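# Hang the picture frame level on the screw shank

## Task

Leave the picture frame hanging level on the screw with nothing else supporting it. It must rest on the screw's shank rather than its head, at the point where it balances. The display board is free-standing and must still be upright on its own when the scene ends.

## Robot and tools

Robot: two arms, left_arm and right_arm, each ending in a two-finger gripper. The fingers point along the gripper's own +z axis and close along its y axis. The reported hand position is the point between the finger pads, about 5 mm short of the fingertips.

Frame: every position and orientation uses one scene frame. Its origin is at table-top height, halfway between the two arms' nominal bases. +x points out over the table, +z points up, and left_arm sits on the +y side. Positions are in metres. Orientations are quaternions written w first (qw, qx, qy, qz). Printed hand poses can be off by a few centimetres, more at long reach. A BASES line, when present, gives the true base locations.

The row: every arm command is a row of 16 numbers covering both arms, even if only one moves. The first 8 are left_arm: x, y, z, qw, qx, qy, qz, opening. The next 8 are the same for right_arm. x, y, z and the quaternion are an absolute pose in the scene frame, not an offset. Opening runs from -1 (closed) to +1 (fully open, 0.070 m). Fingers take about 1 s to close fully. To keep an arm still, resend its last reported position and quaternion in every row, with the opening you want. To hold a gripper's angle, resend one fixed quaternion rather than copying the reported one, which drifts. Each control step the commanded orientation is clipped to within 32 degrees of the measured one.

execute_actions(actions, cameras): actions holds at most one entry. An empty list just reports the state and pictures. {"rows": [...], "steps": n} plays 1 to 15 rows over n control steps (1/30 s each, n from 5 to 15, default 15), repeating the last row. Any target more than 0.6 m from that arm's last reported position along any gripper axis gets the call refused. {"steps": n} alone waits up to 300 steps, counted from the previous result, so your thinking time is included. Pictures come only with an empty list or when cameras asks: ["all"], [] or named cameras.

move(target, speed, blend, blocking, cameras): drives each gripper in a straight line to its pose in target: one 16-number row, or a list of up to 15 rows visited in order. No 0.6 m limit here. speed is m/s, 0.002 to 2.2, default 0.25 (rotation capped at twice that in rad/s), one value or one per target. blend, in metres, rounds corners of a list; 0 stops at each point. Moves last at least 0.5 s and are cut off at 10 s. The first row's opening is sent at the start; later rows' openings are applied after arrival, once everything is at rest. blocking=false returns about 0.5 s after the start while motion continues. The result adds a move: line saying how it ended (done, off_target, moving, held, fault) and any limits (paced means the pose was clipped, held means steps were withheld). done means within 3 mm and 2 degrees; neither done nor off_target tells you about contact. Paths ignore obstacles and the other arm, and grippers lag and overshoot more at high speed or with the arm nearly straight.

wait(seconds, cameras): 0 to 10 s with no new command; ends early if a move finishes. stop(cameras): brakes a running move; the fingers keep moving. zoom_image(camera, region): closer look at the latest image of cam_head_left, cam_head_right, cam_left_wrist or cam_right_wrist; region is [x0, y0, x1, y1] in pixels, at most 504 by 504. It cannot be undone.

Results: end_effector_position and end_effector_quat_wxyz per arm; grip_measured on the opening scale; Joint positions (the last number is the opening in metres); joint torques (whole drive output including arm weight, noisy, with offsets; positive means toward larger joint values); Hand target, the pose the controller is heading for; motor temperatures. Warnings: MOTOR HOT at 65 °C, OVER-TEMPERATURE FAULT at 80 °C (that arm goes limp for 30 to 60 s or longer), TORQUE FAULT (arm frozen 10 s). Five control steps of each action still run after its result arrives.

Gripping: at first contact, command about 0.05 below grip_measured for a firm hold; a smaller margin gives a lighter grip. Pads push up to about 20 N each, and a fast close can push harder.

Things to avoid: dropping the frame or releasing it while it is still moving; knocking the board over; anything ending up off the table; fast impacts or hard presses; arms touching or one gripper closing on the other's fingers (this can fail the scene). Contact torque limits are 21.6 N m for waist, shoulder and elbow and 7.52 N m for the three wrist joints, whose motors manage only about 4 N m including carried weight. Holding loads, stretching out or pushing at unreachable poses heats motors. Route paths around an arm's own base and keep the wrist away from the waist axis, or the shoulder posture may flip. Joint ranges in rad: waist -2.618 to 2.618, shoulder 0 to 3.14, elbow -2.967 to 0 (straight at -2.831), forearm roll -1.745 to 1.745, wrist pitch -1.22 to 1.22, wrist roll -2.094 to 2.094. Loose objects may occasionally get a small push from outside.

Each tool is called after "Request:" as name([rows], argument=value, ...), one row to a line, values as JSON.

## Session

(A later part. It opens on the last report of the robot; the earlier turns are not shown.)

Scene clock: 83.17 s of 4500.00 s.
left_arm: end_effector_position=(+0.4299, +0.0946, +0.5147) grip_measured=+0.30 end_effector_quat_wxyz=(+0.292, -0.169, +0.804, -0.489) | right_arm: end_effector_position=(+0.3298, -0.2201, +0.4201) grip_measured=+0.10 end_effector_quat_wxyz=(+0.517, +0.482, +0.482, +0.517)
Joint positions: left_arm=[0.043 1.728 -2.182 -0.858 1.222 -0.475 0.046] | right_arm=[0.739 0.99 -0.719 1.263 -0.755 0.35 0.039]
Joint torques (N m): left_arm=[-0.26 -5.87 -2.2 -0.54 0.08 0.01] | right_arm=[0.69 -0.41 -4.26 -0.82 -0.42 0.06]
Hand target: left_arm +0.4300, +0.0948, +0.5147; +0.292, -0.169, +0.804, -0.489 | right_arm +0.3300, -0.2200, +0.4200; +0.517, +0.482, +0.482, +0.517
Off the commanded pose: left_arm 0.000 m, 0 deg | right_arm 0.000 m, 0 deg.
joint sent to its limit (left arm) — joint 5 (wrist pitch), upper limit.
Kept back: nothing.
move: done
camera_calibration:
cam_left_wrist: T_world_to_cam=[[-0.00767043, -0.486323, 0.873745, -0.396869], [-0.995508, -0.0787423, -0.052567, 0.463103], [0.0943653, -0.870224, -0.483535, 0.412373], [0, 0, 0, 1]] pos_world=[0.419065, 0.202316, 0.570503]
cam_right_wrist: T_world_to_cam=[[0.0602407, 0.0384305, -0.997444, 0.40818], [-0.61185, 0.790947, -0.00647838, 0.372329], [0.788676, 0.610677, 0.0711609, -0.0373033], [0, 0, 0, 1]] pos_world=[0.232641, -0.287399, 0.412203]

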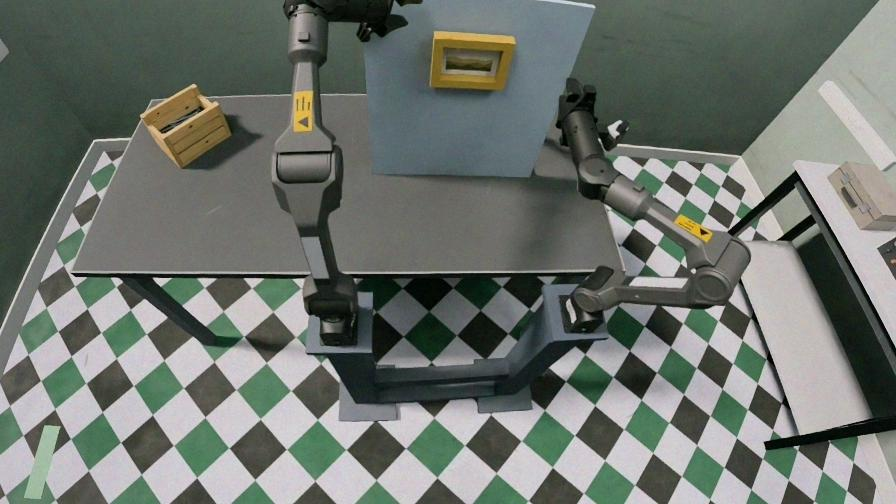

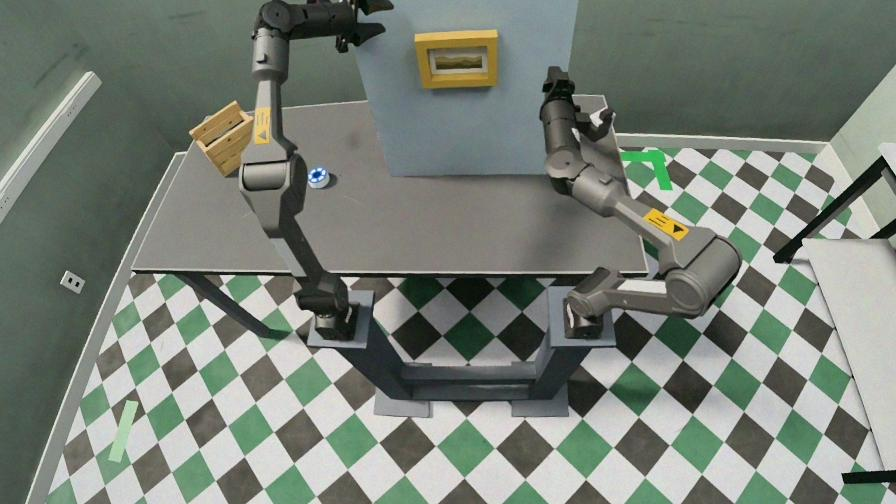

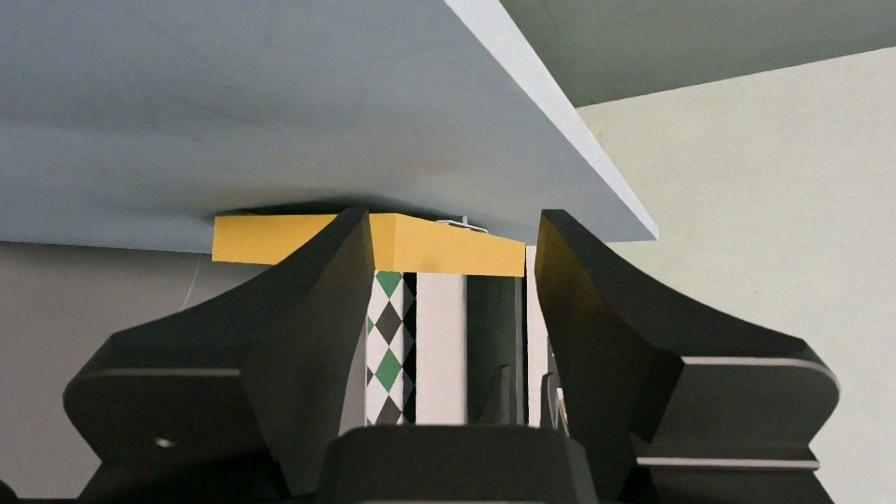

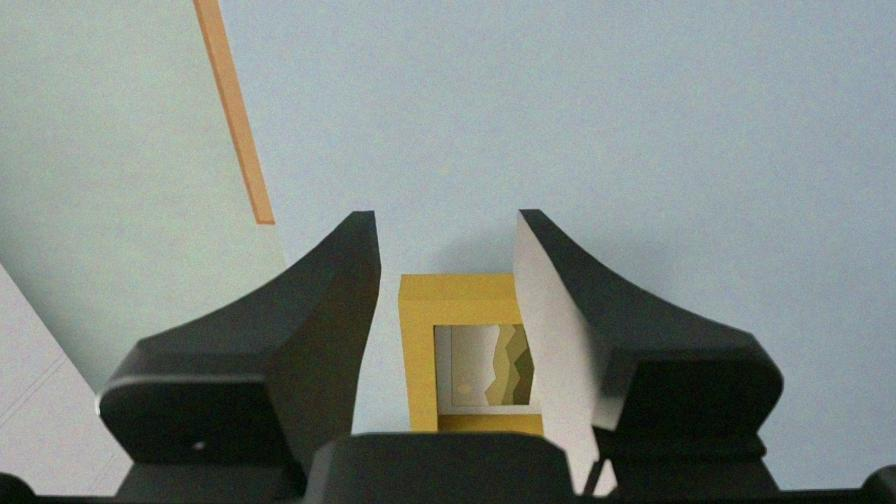

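Request:
move([
  [0.43,0.0948,0.5147,0.292,-0.169,0.804,-0.489,0.3,0.34,-0.12,0.50,0.707,0,0.707,0,-1],
  [0.43,0.0948,0.5147,0.292,-0.169,0.804,-0.489,0.3,0.428,-0.10,0.49,0.707,0,0.707,0,-1],
], speed=0.12)

Request:
zoom_image(camera="cam_left_wrist", region=[340, 180, 580, 300])

Scene clock: 94.07 s of 4500.00 s.
left_arm: end_effector_position=(+0.4299, +0.0946, +0.5147) grip_measured=+0.30 end_effector_quat_wxyz=(+0.292, -0.169, +0.804, -0.489) | right_arm: end_effector_position=(+0.4285, -0.0999, +0.4900) grip_measured=-1.00 end_effector_quat_wxyz=(+0.707, +0.000, +0.707, +0.000)
Joint positions: left_arm=[0.043 1.728 -2.182 -0.858 1.222 -0.475 0.046] | right_arm=[0.833 1.551 -1.516 1.621 -0.81 -1.643 0]
Joint torques (N m): left_arm=[-0.4 -6.24 -2.19 -0.59 0.04 0.02] | right_arm=[0.66 -6.68 -3.82 -0.82 -0.1 -0.13]
Hand target: left_arm +0.4300, +0.0948, +0.5147; +0.292, -0.169, +0.804, -0.489 | right_arm +0.4280, -0.1000, +0.4900; +0.707, +0.000, +0.707, +0.000
Off the commanded pose: left_arm 0.000 m, 0 deg | right_arm 0.001 m, 0 deg.
joint sent to its limit (left arm) — joint 5 (wrist pitch), upper limit.
Kept back: nothing.
move: done
camera_calibration:
cam_left_wrist: T_world_to_cam=[[-0.00767043, -0.486323, 0.873745, -0.396869], [-0.995508, -0.0787423, -0.052567, 0.463103], [0.0943653, -0.870224, -0.483535, 0.412373], [0, 0, 0, 1]] pos_world=[0.419065, 0.202316, 0.570503]
cam_right_wrist: T_world_to_cam=[[-0.00979727, -0.999206, -0.0386259, -0.0759958], [-0.609935, 0.0365813, -0.791606, 0.646563], [0.792391, 0.0158037, -0.609809, 0.0792263], [0, 0, 0, 1]] pos_world=[0.330839, -0.10084, 0.557201]

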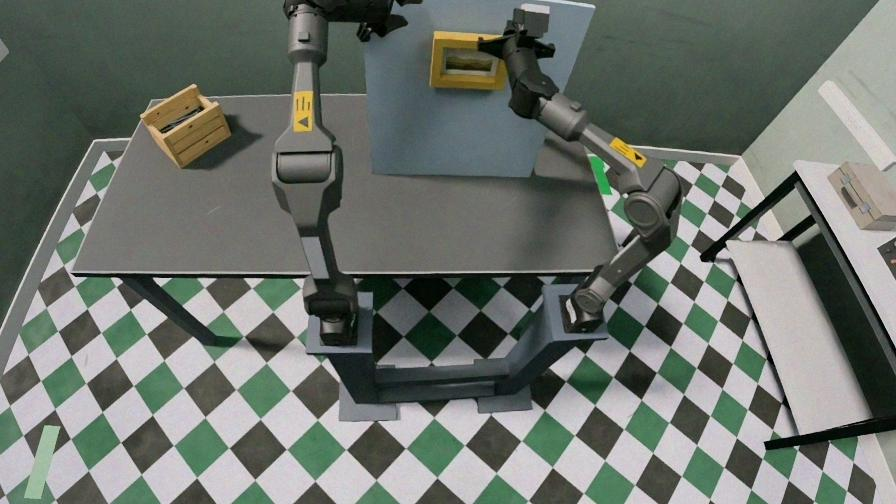

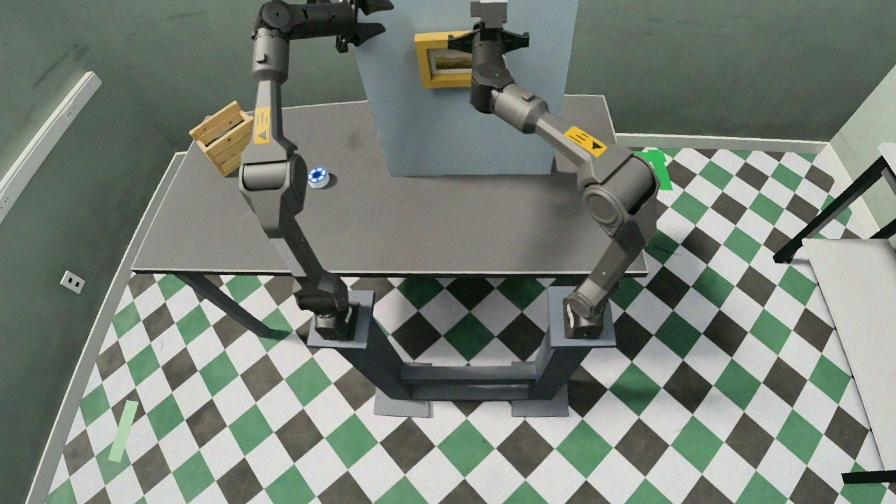

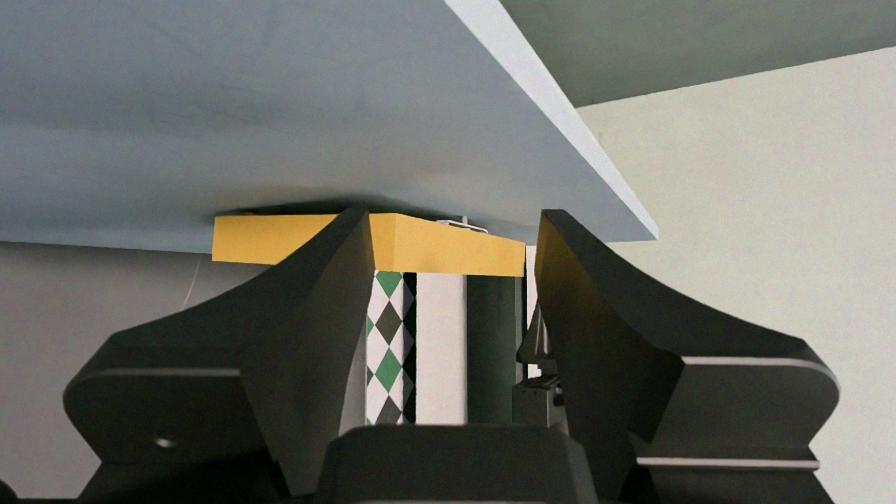

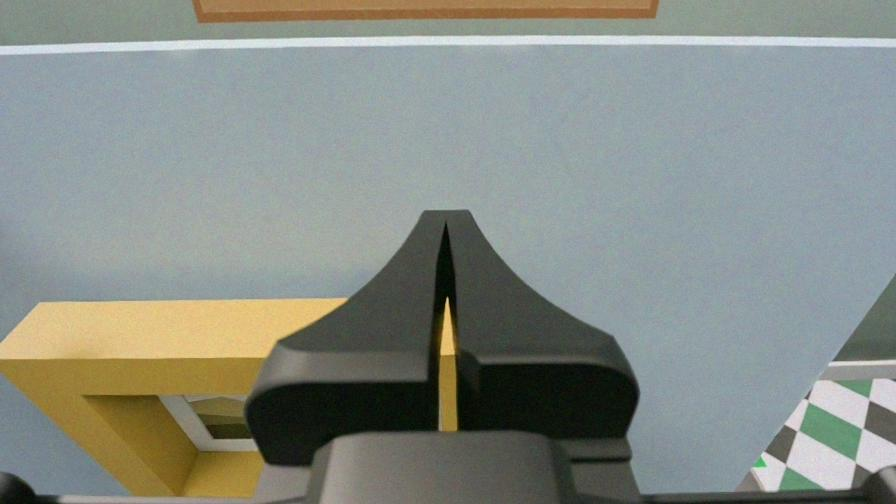

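Scaled by 2.100 from the camera's 896x504 image, which has a finer 1280x720 frame.

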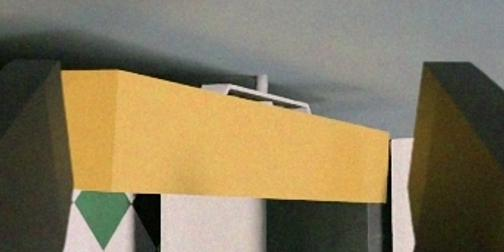

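Request:
move([
  [0.43,0.0948,0.5147,0.292,-0.169,0.804,-0.489,0.3,0.436,-0.10,0.475,0.707,0,0.707,0,-1],
], speed=0.05, cameras=["cam_left_wrist","cam_right_wrist","cam_head_left"])

Request:
zoom_image(camera="cam_right_wrist", region=[200, 190, 600, 390])

Scene clock: 95.33 s of 4500.00 s.
left_arm: end_effector_position=(+0.4299, +0.0946, +0.5147) grip_measured=+0.30 end_effector_quat_wxyz=(+0.292, -0.169, +0.804, -0.489) | right_arm: end_effector_position=(+0.4359, -0.1000, +0.4749) grip_measured=-1.00 end_effector_quat_wxyz=(+0.707, +0.000, +0.707, +0.000)
Joint positions: left_arm=[0.043 1.728 -2.182 -0.858 1.222 -0.475 0.046] | right_arm=[0.814 1.563 -1.47 1.565 -0.79 -1.563 0]
Joint torques (N m): left_arm=[-0.19 -6.14 -2.01 -0.57 0.08 0] | right_arm=[0.02 -5.64 -4.28 -0.8 0.01 -0.14]
Hand target: left_arm +0.4300, +0.0948, +0.5147; +0.292, -0.169, +0.804, -0.489 | right_arm +0.4360, -0.1000, +0.4750; +0.707, +0.000, +0.707, +0.000
Off the commanded pose: left_arm 0.000 m, 0 deg | right_arm 0.000 m, 0 deg.
joint sent to its limit (left arm) — joint 5 (wrist pitch), upper limit.
Kept back: nothing.
move: done
camera_calibration:
cam_left_wrist: T_world_to_cam=[[-0.00767043, -0.486323, 0.873745, -0.396869], [-0.995508, -0.0787423, -0.052567, 0.463103], [0.0943653, -0.870224, -0.483535, 0.412373], [0, 0, 0, 1]] pos_world=[0.419065, 0.202316, 0.570503]
cam_right_wrist: T_world_to_cam=[[-0.00981243, -0.999192, -0.0389847, -0.0764996], [-0.610046, 0.0368725, -0.791507, 0.639284], [0.792305, 0.0160159, -0.609915, 0.0642471], [0, 0, 0, 1]] pos_world=[0.338339, -0.101039, 0.542201]
Images, in order (width x height): cam_head_left 896x504, cam_left_wrist 896x504, cam_right_wrist 896x504.

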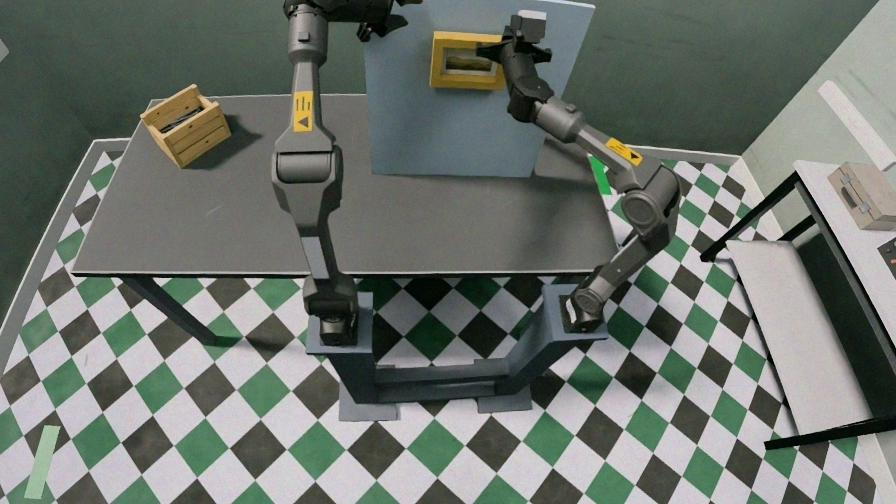

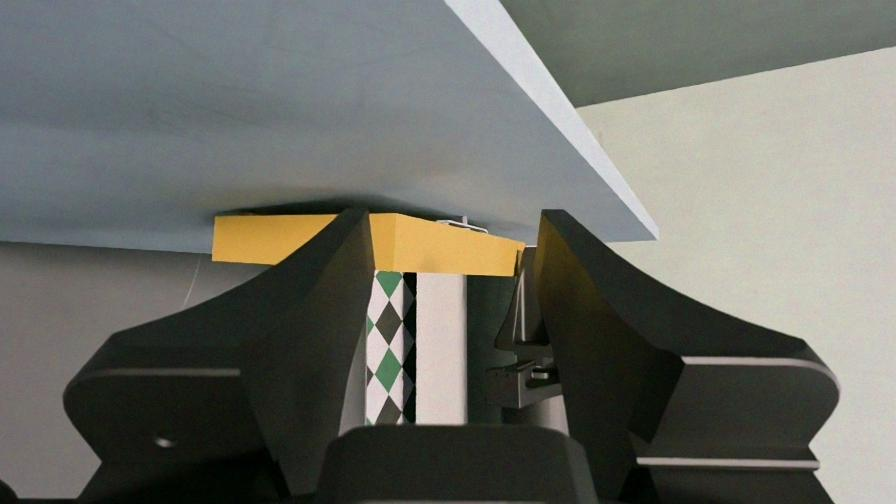

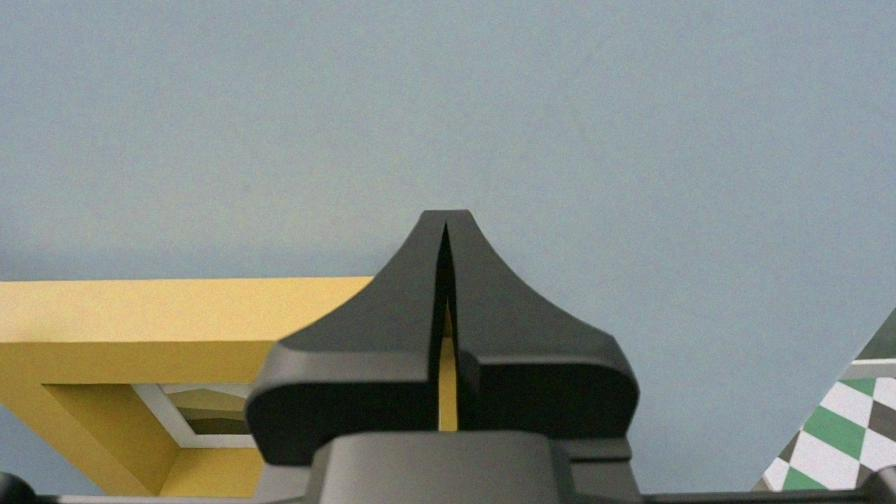

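Scaled by 1.260 from the camera's 896x504 image, which has a finer 1280x720 frame.

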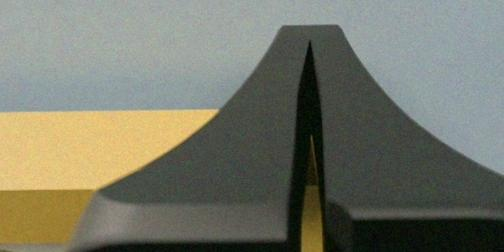

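Request:
move([
  [0.43,0.0948,0.5147,0.292,-0.169,0.804,-0.489,0.3,0.436,-0.10,0.467,0.707,0,0.707,0,-1],
], speed=0.03, cameras=["cam_left_wrist","cam_right_wrist"])

Scene clock: 96.27 s of 4500.00 s.
left_arm: end_effector_position=(+0.4299, +0.0946, +0.5147) grip_measured=+0.30 end_effector_quat_wxyz=(+0.292, -0.169, +0.804, -0.489) | right_arm: end_effector_position=(+0.4361, -0.0997, +0.4668) grip_measured=-1.00 end_effector_quat_wxyz=(+0.707, +0.000, +0.707, +0.000)
Joint positions: left_arm=[0.043 1.728 -2.182 -0.858 1.222 -0.475 0.046] | right_arm=[0.814 1.562 -1.437 1.533 -0.79 -1.518 0]
Joint torques (N m): left_arm=[-0.33 -6.07 -2.18 -0.58 0.08 0.02] | right_arm=[0.78 -6.35 -3.88 -0.76 -0.08 -0.02]
Hand target: left_arm +0.4300, +0.0948, +0.5147; +0.292, -0.169, +0.804, -0.489 | right_arm +0.4360, -0.1000, +0.4670; +0.707, +0.000, +0.707, +0.000
Off the commanded pose: left_arm 0.000 m, 0 deg | right_arm 0.000 m, 0 deg.
joint sent to its limit (left arm) — joint 5 (wrist pitch), upper limit.
Kept back: nothing.
move: done
camera_calibration:
cam_left_wrist: T_world_to_cam=[[-0.00767043, -0.486323, 0.873745, -0.396869], [-0.995508, -0.0787423, -0.052567, 0.463103], [0.0943653, -0.870224, -0.483535, 0.412373], [0, 0, 0, 1]] pos_world=[0.419065, 0.202316, 0.570503]
cam_right_wrist: T_world_to_cam=[[-0.00916427, -0.999227, -0.0382238, -0.0771475], [-0.610287, 0.0358697, -0.791368, 0.63281], [0.792127, 0.0160752, -0.610145, 0.0592717], [0, 0, 0, 1]] pos_world=[0.338538, -0.100739, 0.534001]
Images, in order (width x height): cam_left_wrist 896x504, cam_right_wrist 896x504.

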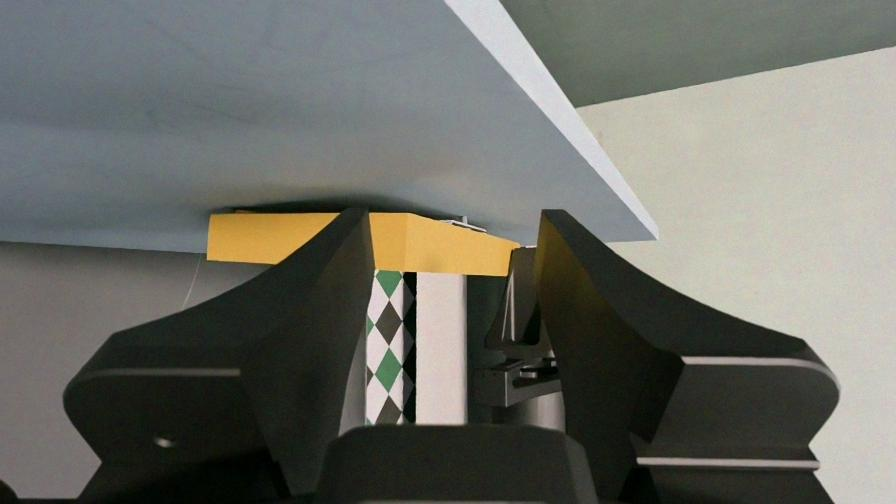

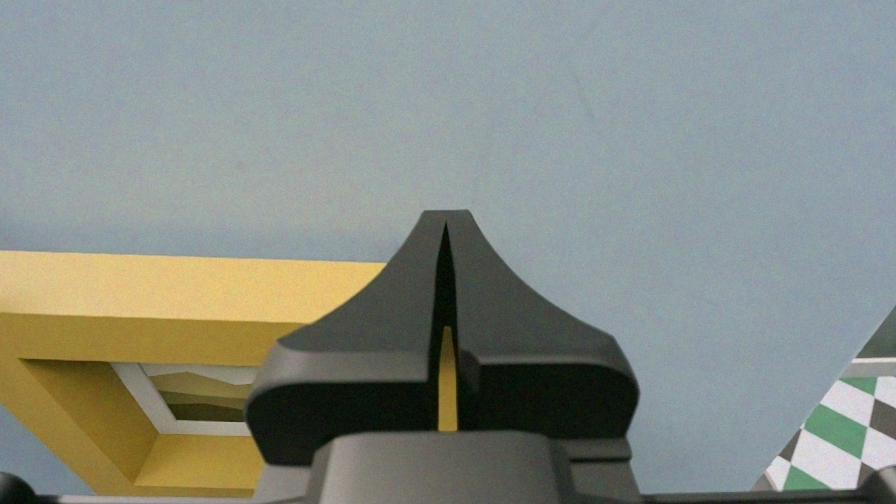

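Request:
move([
  [0.43,0.0948,0.5147,0.292,-0.169,0.804,-0.489,0.3,0.436,-0.10,0.475,0.707,0,0.707,0,-1],
], speed=0.03, cameras=["cam_left_wrist","cam_right_wrist"])

Request:
wait(seconds=1, cameras=["cam_left_wrist","cam_right_wrist"])

Scene clock: 97.20 s of 4500.00 s.
left_arm: end_effector_position=(+0.4299, +0.0946, +0.5147) grip_measured=+0.30 end_effector_quat_wxyz=(+0.292, -0.169, +0.804, -0.489) | right_arm: end_effector_position=(+0.4359, -0.1000, +0.4752) grip_measured=-1.00 end_effector_quat_wxyz=(+0.707, +0.000, +0.707, +0.000)
Joint positions: left_arm=[0.043 1.728 -2.182 -0.858 1.222 -0.475 0.046] | right_arm=[0.814 1.563 -1.471 1.566 -0.79 -1.564 0]
Joint torques (N m): left_arm=[-0.19 -5.95 -2.28 -0.59 0.03 -0.02] | right_arm=[0.53 -4.95 -4.37 -0.96 0.08 0.17]
Hand target: left_arm +0.4300, +0.0948, +0.5147; +0.292, -0.169, +0.804, -0.489 | right_arm +0.4360, -0.1000, +0.4750; +0.707, +0.000, +0.707, +0.000
Off the commanded pose: left_arm 0.000 m, 0 deg | right_arm 0.000 m, 0 deg.
joint sent to its limit (left arm) — joint 5 (wrist pitch), upper limit.
Kept back: nothing.
move: done
camera_calibration:
cam_left_wrist: T_world_to_cam=[[-0.00767043, -0.486323, 0.873745, -0.396869], [-0.995508, -0.0787423, -0.052567, 0.463103], [0.0943653, -0.870224, -0.483535, 0.412373], [0, 0, 0, 1]] pos_world=[0.419065, 0.202316, 0.570503]
cam_right_wrist: T_world_to_cam=[[-0.00977818, -0.999201, -0.0387632, -0.0766221], [-0.610047, 0.0366762, -0.791516, 0.639446], [0.792305, 0.0159078, -0.609918, 0.0645], [0, 0, 0, 1]] pos_world=[0.338239, -0.101039, 0.542501]
Images, in order (width x height): cam_left_wrist 896x504, cam_right_wrist 896x504.

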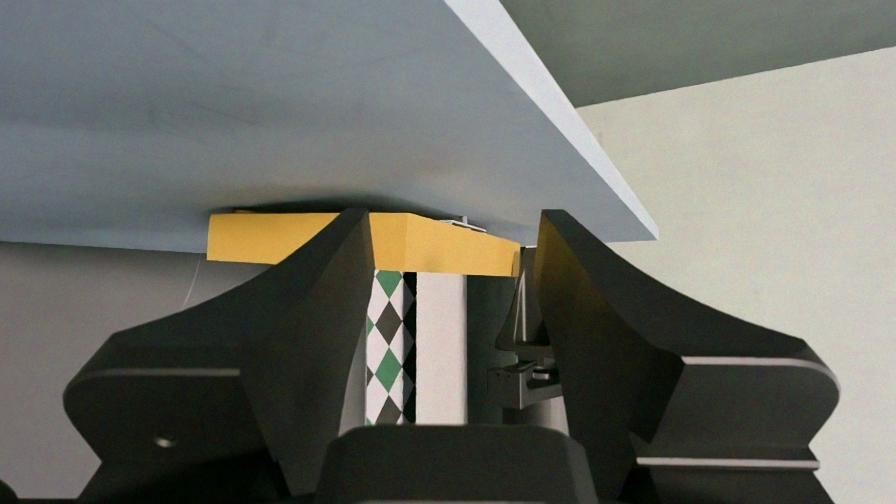

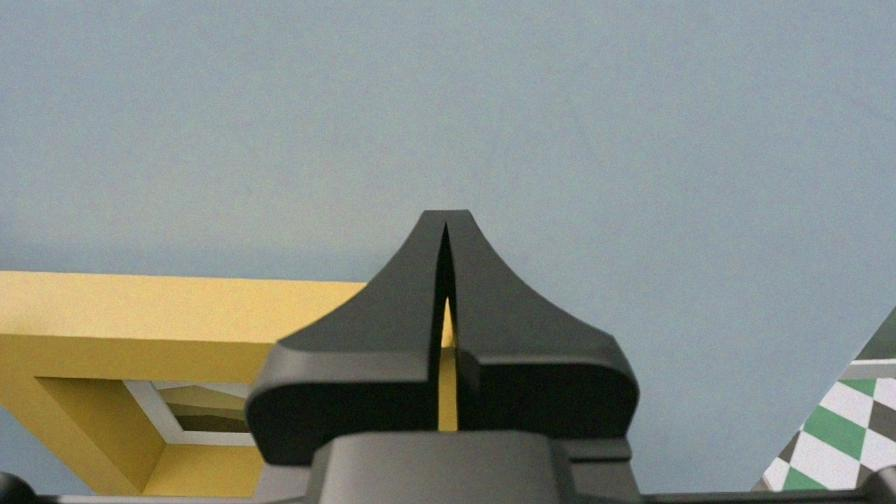

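Scene clock: 98.20 s of 4500.00 s.
left_arm: end_effector_position=(+0.4299, +0.0946, +0.5147) grip_measured=+0.30 end_effector_quat_wxyz=(+0.292, -0.169, +0.804, -0.489) | right_arm: end_effector_position=(+0.4359, -0.1000, +0.4752) grip_measured=-1.00 end_effector_quat_wxyz=(+0.707, +0.000, +0.707, +0.000)
Joint positions: left_arm=[0.043 1.728 -2.182 -0.858 1.222 -0.475 0.046] | right_arm=[0.814 1.563 -1.471 1.566 -0.79 -1.564 0]
Joint torques (N m): left_arm=[-0.2 -6.06 -2.22 -0.59 0.05 0.01] | right_arm=[0.24 -4.92 -3.69 -0.99 0.08 0.26]
Hand target: left_arm +0.4300, +0.0948, +0.5147; +0.292, -0.169, +0.804, -0.489 | right_arm +0.4360, -0.1000, +0.4750; +0.707, +0.000, +0.707, +0.000
Off the commanded pose: left_arm 0.000 m, 0 deg | right_arm 0.000 m, 0 deg.
Steps of this call (1-30: nothing new was sent). Readings (end_effector_position of left_arm | right_arm):
1: (+0.4299, +0.0946, +0.5147) | (+0.4359, -0.1000, +0.4752)
2: (+0.4299, +0.0946, +0.5147) | (+0.4359, -0.1000, +0.4752)
4: (+0.4299, +0.0946, +0.5147) | (+0.4359, -0.1000, +0.4752)
8: (+0.4299, +0.0946, +0.5147) | (+0.4359, -0.1000, +0.4752)
30: the state above
camera_calibration:
cam_left_wrist: T_world_to_cam=[[-0.00767043, -0.486323, 0.873745, -0.396869], [-0.995508, -0.0787423, -0.052567, 0.463103], [0.0943653, -0.870224, -0.483535, 0.412373], [0, 0, 0, 1]] pos_world=[0.419065, 0.202316, 0.570503]
cam_right_wrist: T_world_to_cam=[[-0.00977818, -0.999201, -0.0387632, -0.0766221], [-0.610047, 0.0366762, -0.791516, 0.639446], [0.792305, 0.0159078, -0.609918, 0.0645], [0, 0, 0, 1]] pos_world=[0.338239, -0.101039, 0.542501]
Images, in order (width x height): cam_left_wrist 896x504, cam_right_wrist 896x504.

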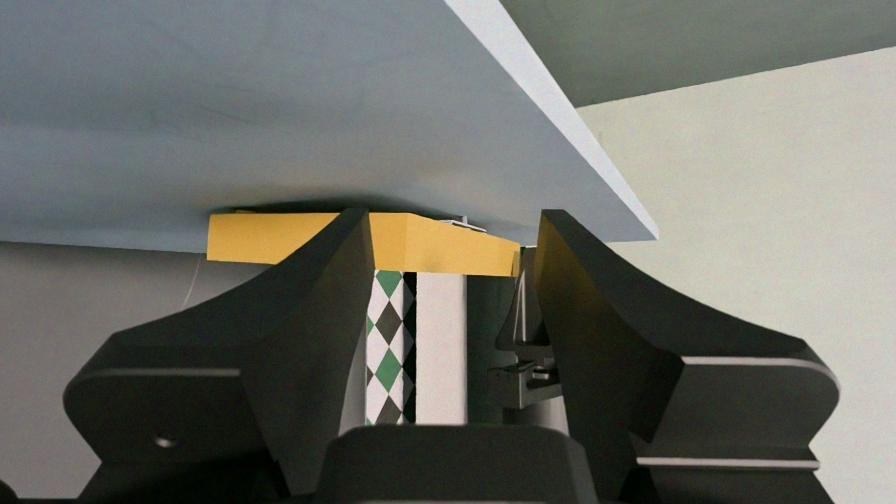

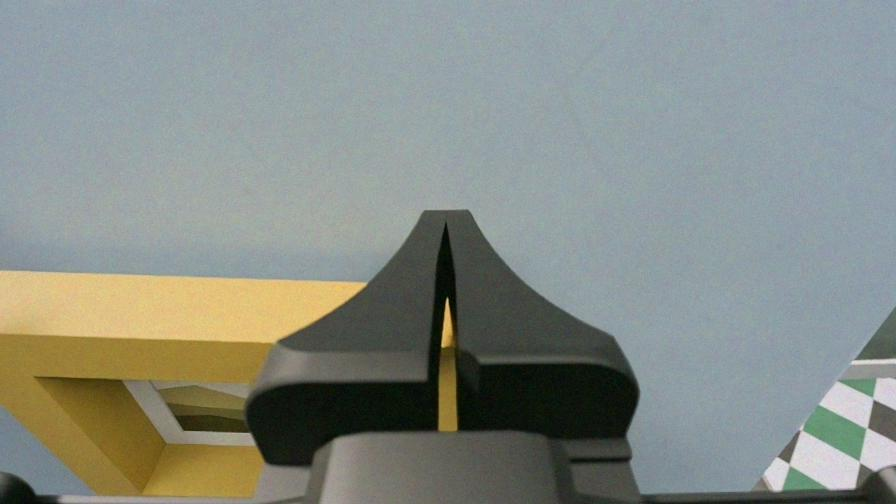

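Request:
move([
  [0.43,0.0948,0.5147,0.292,-0.169,0.804,-0.489,0.3,0.436,-0.10,0.458,0.707,0,0.707,0,-1],
], speed=0.04, cameras=["cam_left_wrist","cam_right_wrist"])

Request:
move([
  [0.43,0.0948,0.5147,0.292,-0.169,0.804,-0.489,0.3,0.436,-0.10,0.478,0.707,0,0.707,0,-1],
], speed=0.03, cameras=["cam_left_wrist","cam_right_wrist"])

Scene clock: 99.27 s of 4500.00 s.
left_arm: end_effector_position=(+0.4299, +0.0946, +0.5147) grip_measured=+0.30 end_effector_quat_wxyz=(+0.292, -0.169, +0.804, -0.489) | right_arm: end_effector_position=(+0.4361, -0.0997, +0.4575) grip_measured=-1.00 end_effector_quat_wxyz=(+0.707, -0.001, +0.707, +0.000)
Joint positions: left_arm=[0.043 1.728 -2.182 -0.858 1.222 -0.475 0.046] | right_arm=[0.814 1.561 -1.399 1.498 -0.792 -1.467 0]
Joint torques (N m): left_arm=[-0.44 -6.13 -2.35 -0.57 0.06 -0.02] | right_arm=[-0.05 -6.41 -4.18 -0.67 -0.13 -0.15]
Hand target: left_arm +0.4300, +0.0948, +0.5147; +0.292, -0.169, +0.804, -0.489 | right_arm +0.4360, -0.1000, +0.4580; +0.707, +0.000, +0.707, +0.000
Off the commanded pose: left_arm 0.000 m, 0 deg | right_arm 0.001 m, 0 deg.
joint sent to its limit (left arm) — joint 5 (wrist pitch), upper limit.
Kept back: nothing.
move: done
camera_calibration:
cam_left_wrist: T_world_to_cam=[[-0.00767043, -0.486323, 0.873745, -0.396869], [-0.995508, -0.0787423, -0.052567, 0.463103], [0.0943653, -0.870224, -0.483535, 0.412373], [0, 0, 0, 1]] pos_world=[0.419065, 0.202316, 0.570503]
cam_right_wrist: T_world_to_cam=[[-0.00914411, -0.999236, -0.0379996, -0.0775252], [-0.610573, 0.035674, -0.791156, 0.625491], [0.791907, 0.0159671, -0.610433, 0.053872], [0, 0, 0, 1]] pos_world=[0.338537, -0.10064, 0.5248]
Images, in order (width x height): cam_left_wrist 896x504, cam_right_wrist 896x504.

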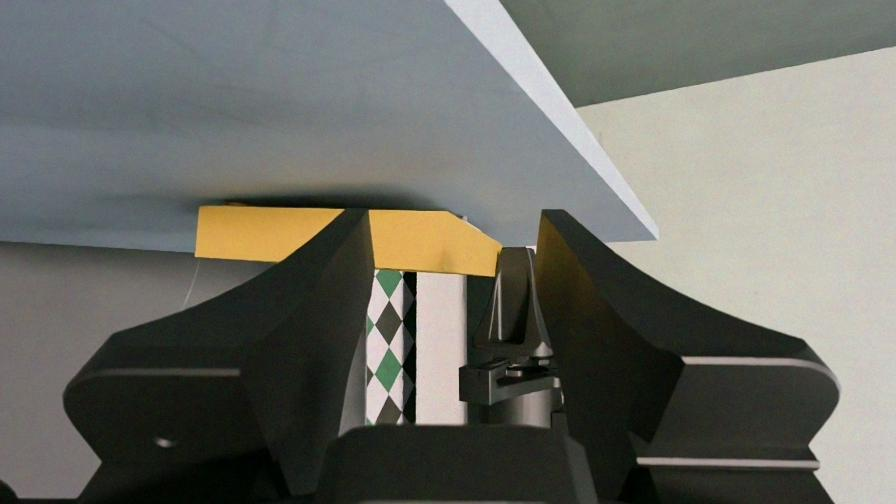

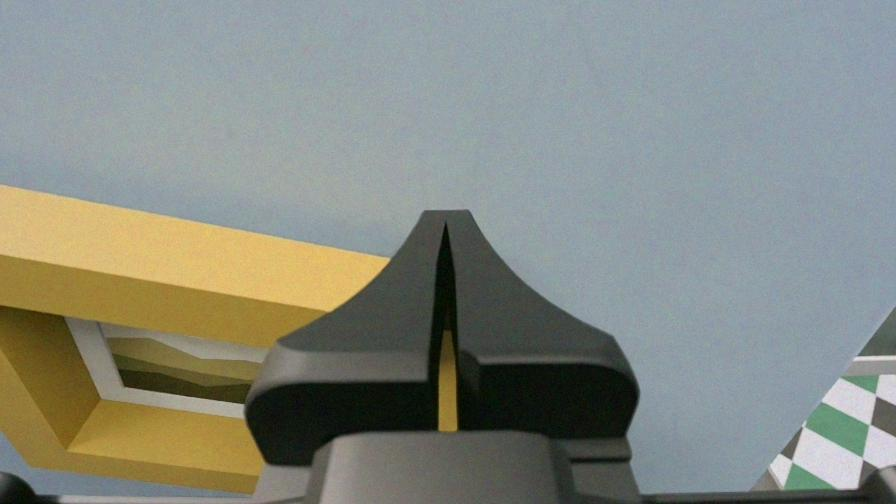

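Scene clock: 100.17 s of 4500.00 s.
left_arm: end_effector_position=(+0.4299, +0.0946, +0.5147) grip_measured=+0.30 end_effector_quat_wxyz=(+0.292, -0.169, +0.804, -0.489) | right_arm: end_effector_position=(+0.4359, -0.1001, +0.4785) grip_measured=-1.00 end_effector_quat_wxyz=(+0.707, +0.000, +0.707, +0.000)
Joint positions: left_arm=[0.043 1.728 -2.182 -0.858 1.222 -0.475 0.046] | right_arm=[0.814 1.564 -1.485 1.579 -0.79 -1.582 0]
Joint torques (N m): left_arm=[-0.19 -6.07 -2.17 -0.6 0.08 -0.03] | right_arm=[-0.29 -4.95 -4.03 -1 0.08 0.27]
Hand target: left_arm +0.4300, +0.0948, +0.5147; +0.292, -0.169, +0.804, -0.489 | right_arm +0.4360, -0.1000, +0.4780; +0.707, +0.000, +0.707, +0.000
Off the commanded pose: left_arm 0.000 m, 0 deg | right_arm 0.000 m, 0 deg.
joint sent to its limit (left arm) — joint 5 (wrist pitch), upper limit.
Kept back: nothing.
move: done
camera_calibration:
cam_left_wrist: T_world_to_cam=[[-0.00767043, -0.486323, 0.873745, -0.396869], [-0.995508, -0.0787423, -0.052567, 0.463103], [0.0943653, -0.870224, -0.483535, 0.412373], [0, 0, 0, 1]] pos_world=[0.419065, 0.202316, 0.570503]
cam_right_wrist: T_world_to_cam=[[-0.0100004, -0.999186, -0.0390921, -0.0762415], [-0.609865, 0.0370759, -0.791638, 0.642024], [0.792443, 0.0159242, -0.609739, 0.066309], [0, 0, 0, 1]] pos_world=[0.338239, -0.101039, 0.545701]
Images, in order (width x height): cam_left_wrist 896x504, cam_right_wrist 896x504.

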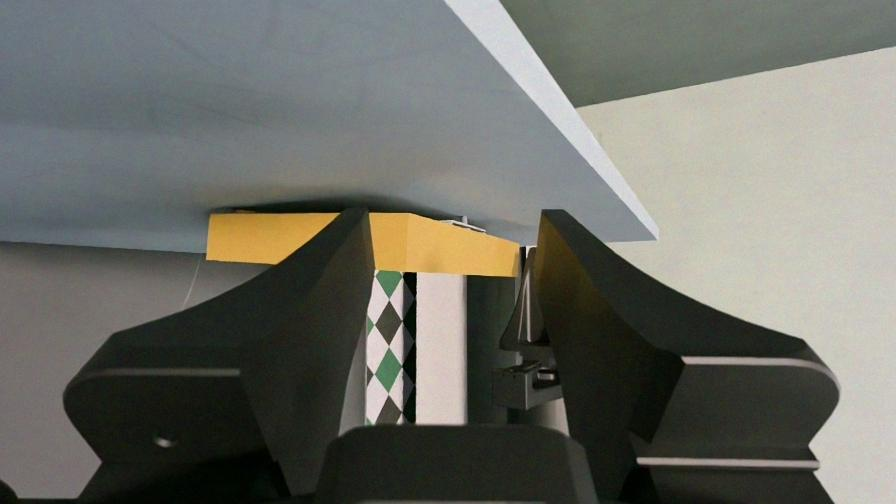

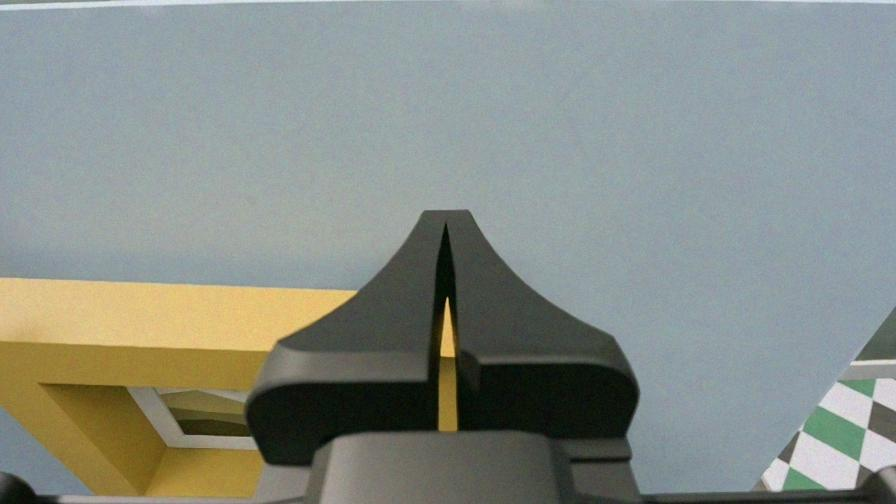

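Request:
move([
  [0.43,0.0948,0.5147,0.292,-0.169,0.804,-0.489,0.3,0.39,-0.09,0.50,0.707,0,0.707,0,-1],
  [0.43,0.0948,0.5147,0.292,-0.169,0.804,-0.489,0.3,0.40,0.025,0.495,0.707,0,0.707,0,-1],
  [0.43,0.0948,0.5147,0.292,-0.169,0.804,-0.489,0.3,0.436,0.025,0.48,0.707,0,0.707,0,-1],
], speed=0.1)

Scene clock: 102.97 s of 4500.00 s.
left_arm: end_effector_position=(+0.4299, +0.0946, +0.5147) grip_measured=+0.30 end_effector_quat_wxyz=(+0.292, -0.169, +0.804, -0.489) | right_arm: end_effector_position=(+0.4366, +0.0253, +0.4791) grip_measured=-1.00 end_effector_quat_wxyz=(+0.707, -0.001, +0.707, +0.000)
Joint positions: left_arm=[0.043 1.728 -2.182 -0.858 1.222 -0.475 0.046] | right_arm=[1.042 1.959 -2.029 1.668 -1.026 -1.757 0]
Joint torques (N m): left_arm=[-0.4 -6.17 -2.11 -0.58 0.07 -0.03] | right_arm=[0.65 -9.54 -4.42 -1.13 0 0.1]
Hand target: left_arm +0.4300, +0.0948, +0.5147; +0.292, -0.169, +0.804, -0.489 | right_arm +0.4360, +0.0250, +0.4800; +0.707, +0.000, +0.707, +0.000
Off the commanded pose: left_arm 0.000 m, 0 deg | right_arm 0.001 m, 0 deg.
joint sent to its limit (left arm) — joint 5 (wrist pitch), upper limit.
Kept back: nothing.
move: done
camera_calibration:
cam_left_wrist: T_world_to_cam=[[-0.00767043, -0.486323, 0.873745, -0.396869], [-0.995508, -0.0787423, -0.052567, 0.463103], [0.0943653, -0.870224, -0.483535, 0.412373], [0, 0, 0, 1]] pos_world=[0.419065, 0.202316, 0.570503]
cam_right_wrist: T_world_to_cam=[[-0.00966928, -0.999263, -0.0371486, 0.0479188], [-0.611014, 0.0353124, -0.790832, 0.638484], [0.791561, 0.0150515, -0.610905, 0.065125], [0, 0, 0, 1]] pos_world=[0.339036, 0.0243569, 0.546499]

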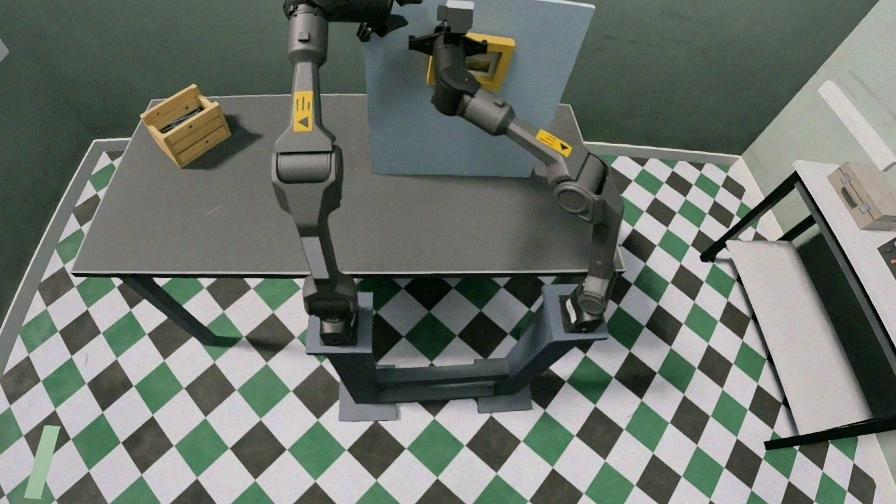

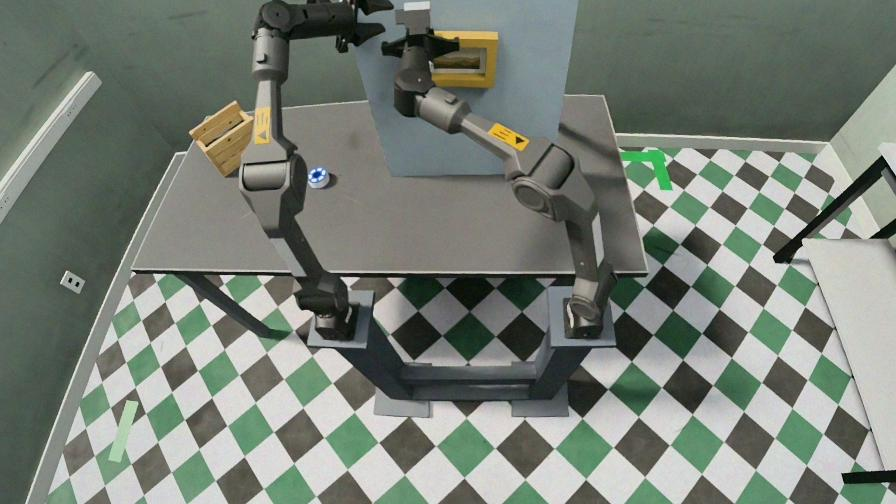

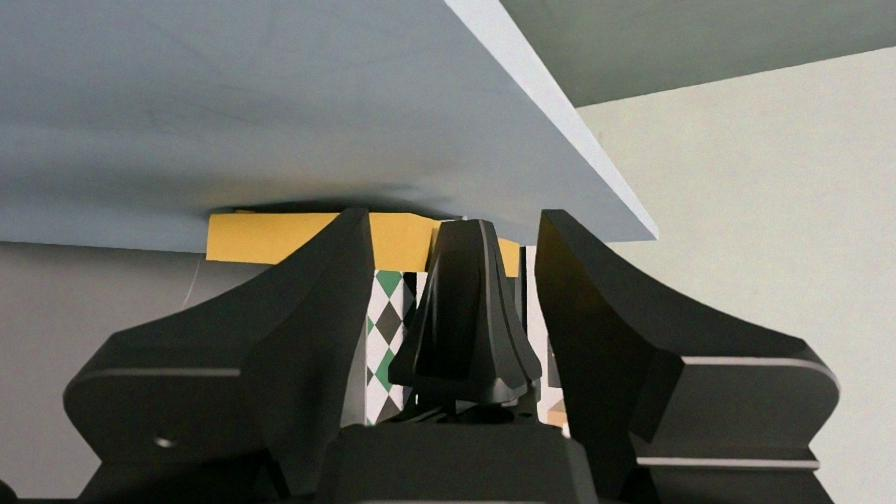

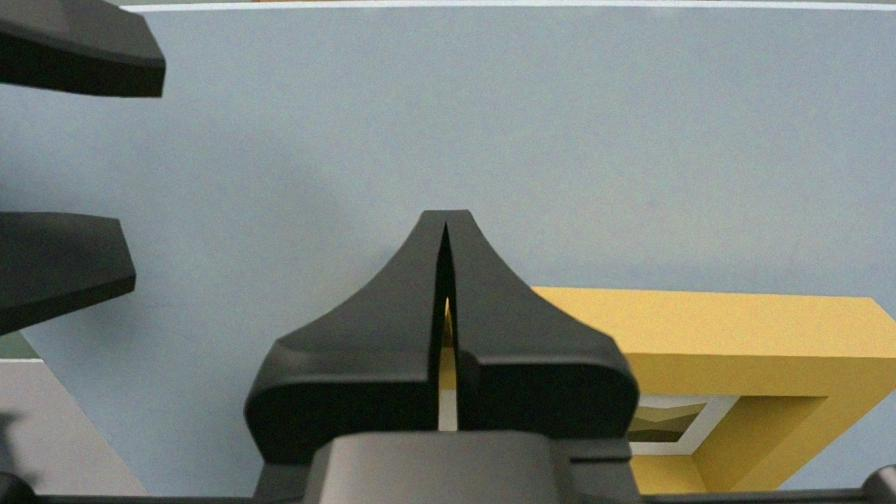

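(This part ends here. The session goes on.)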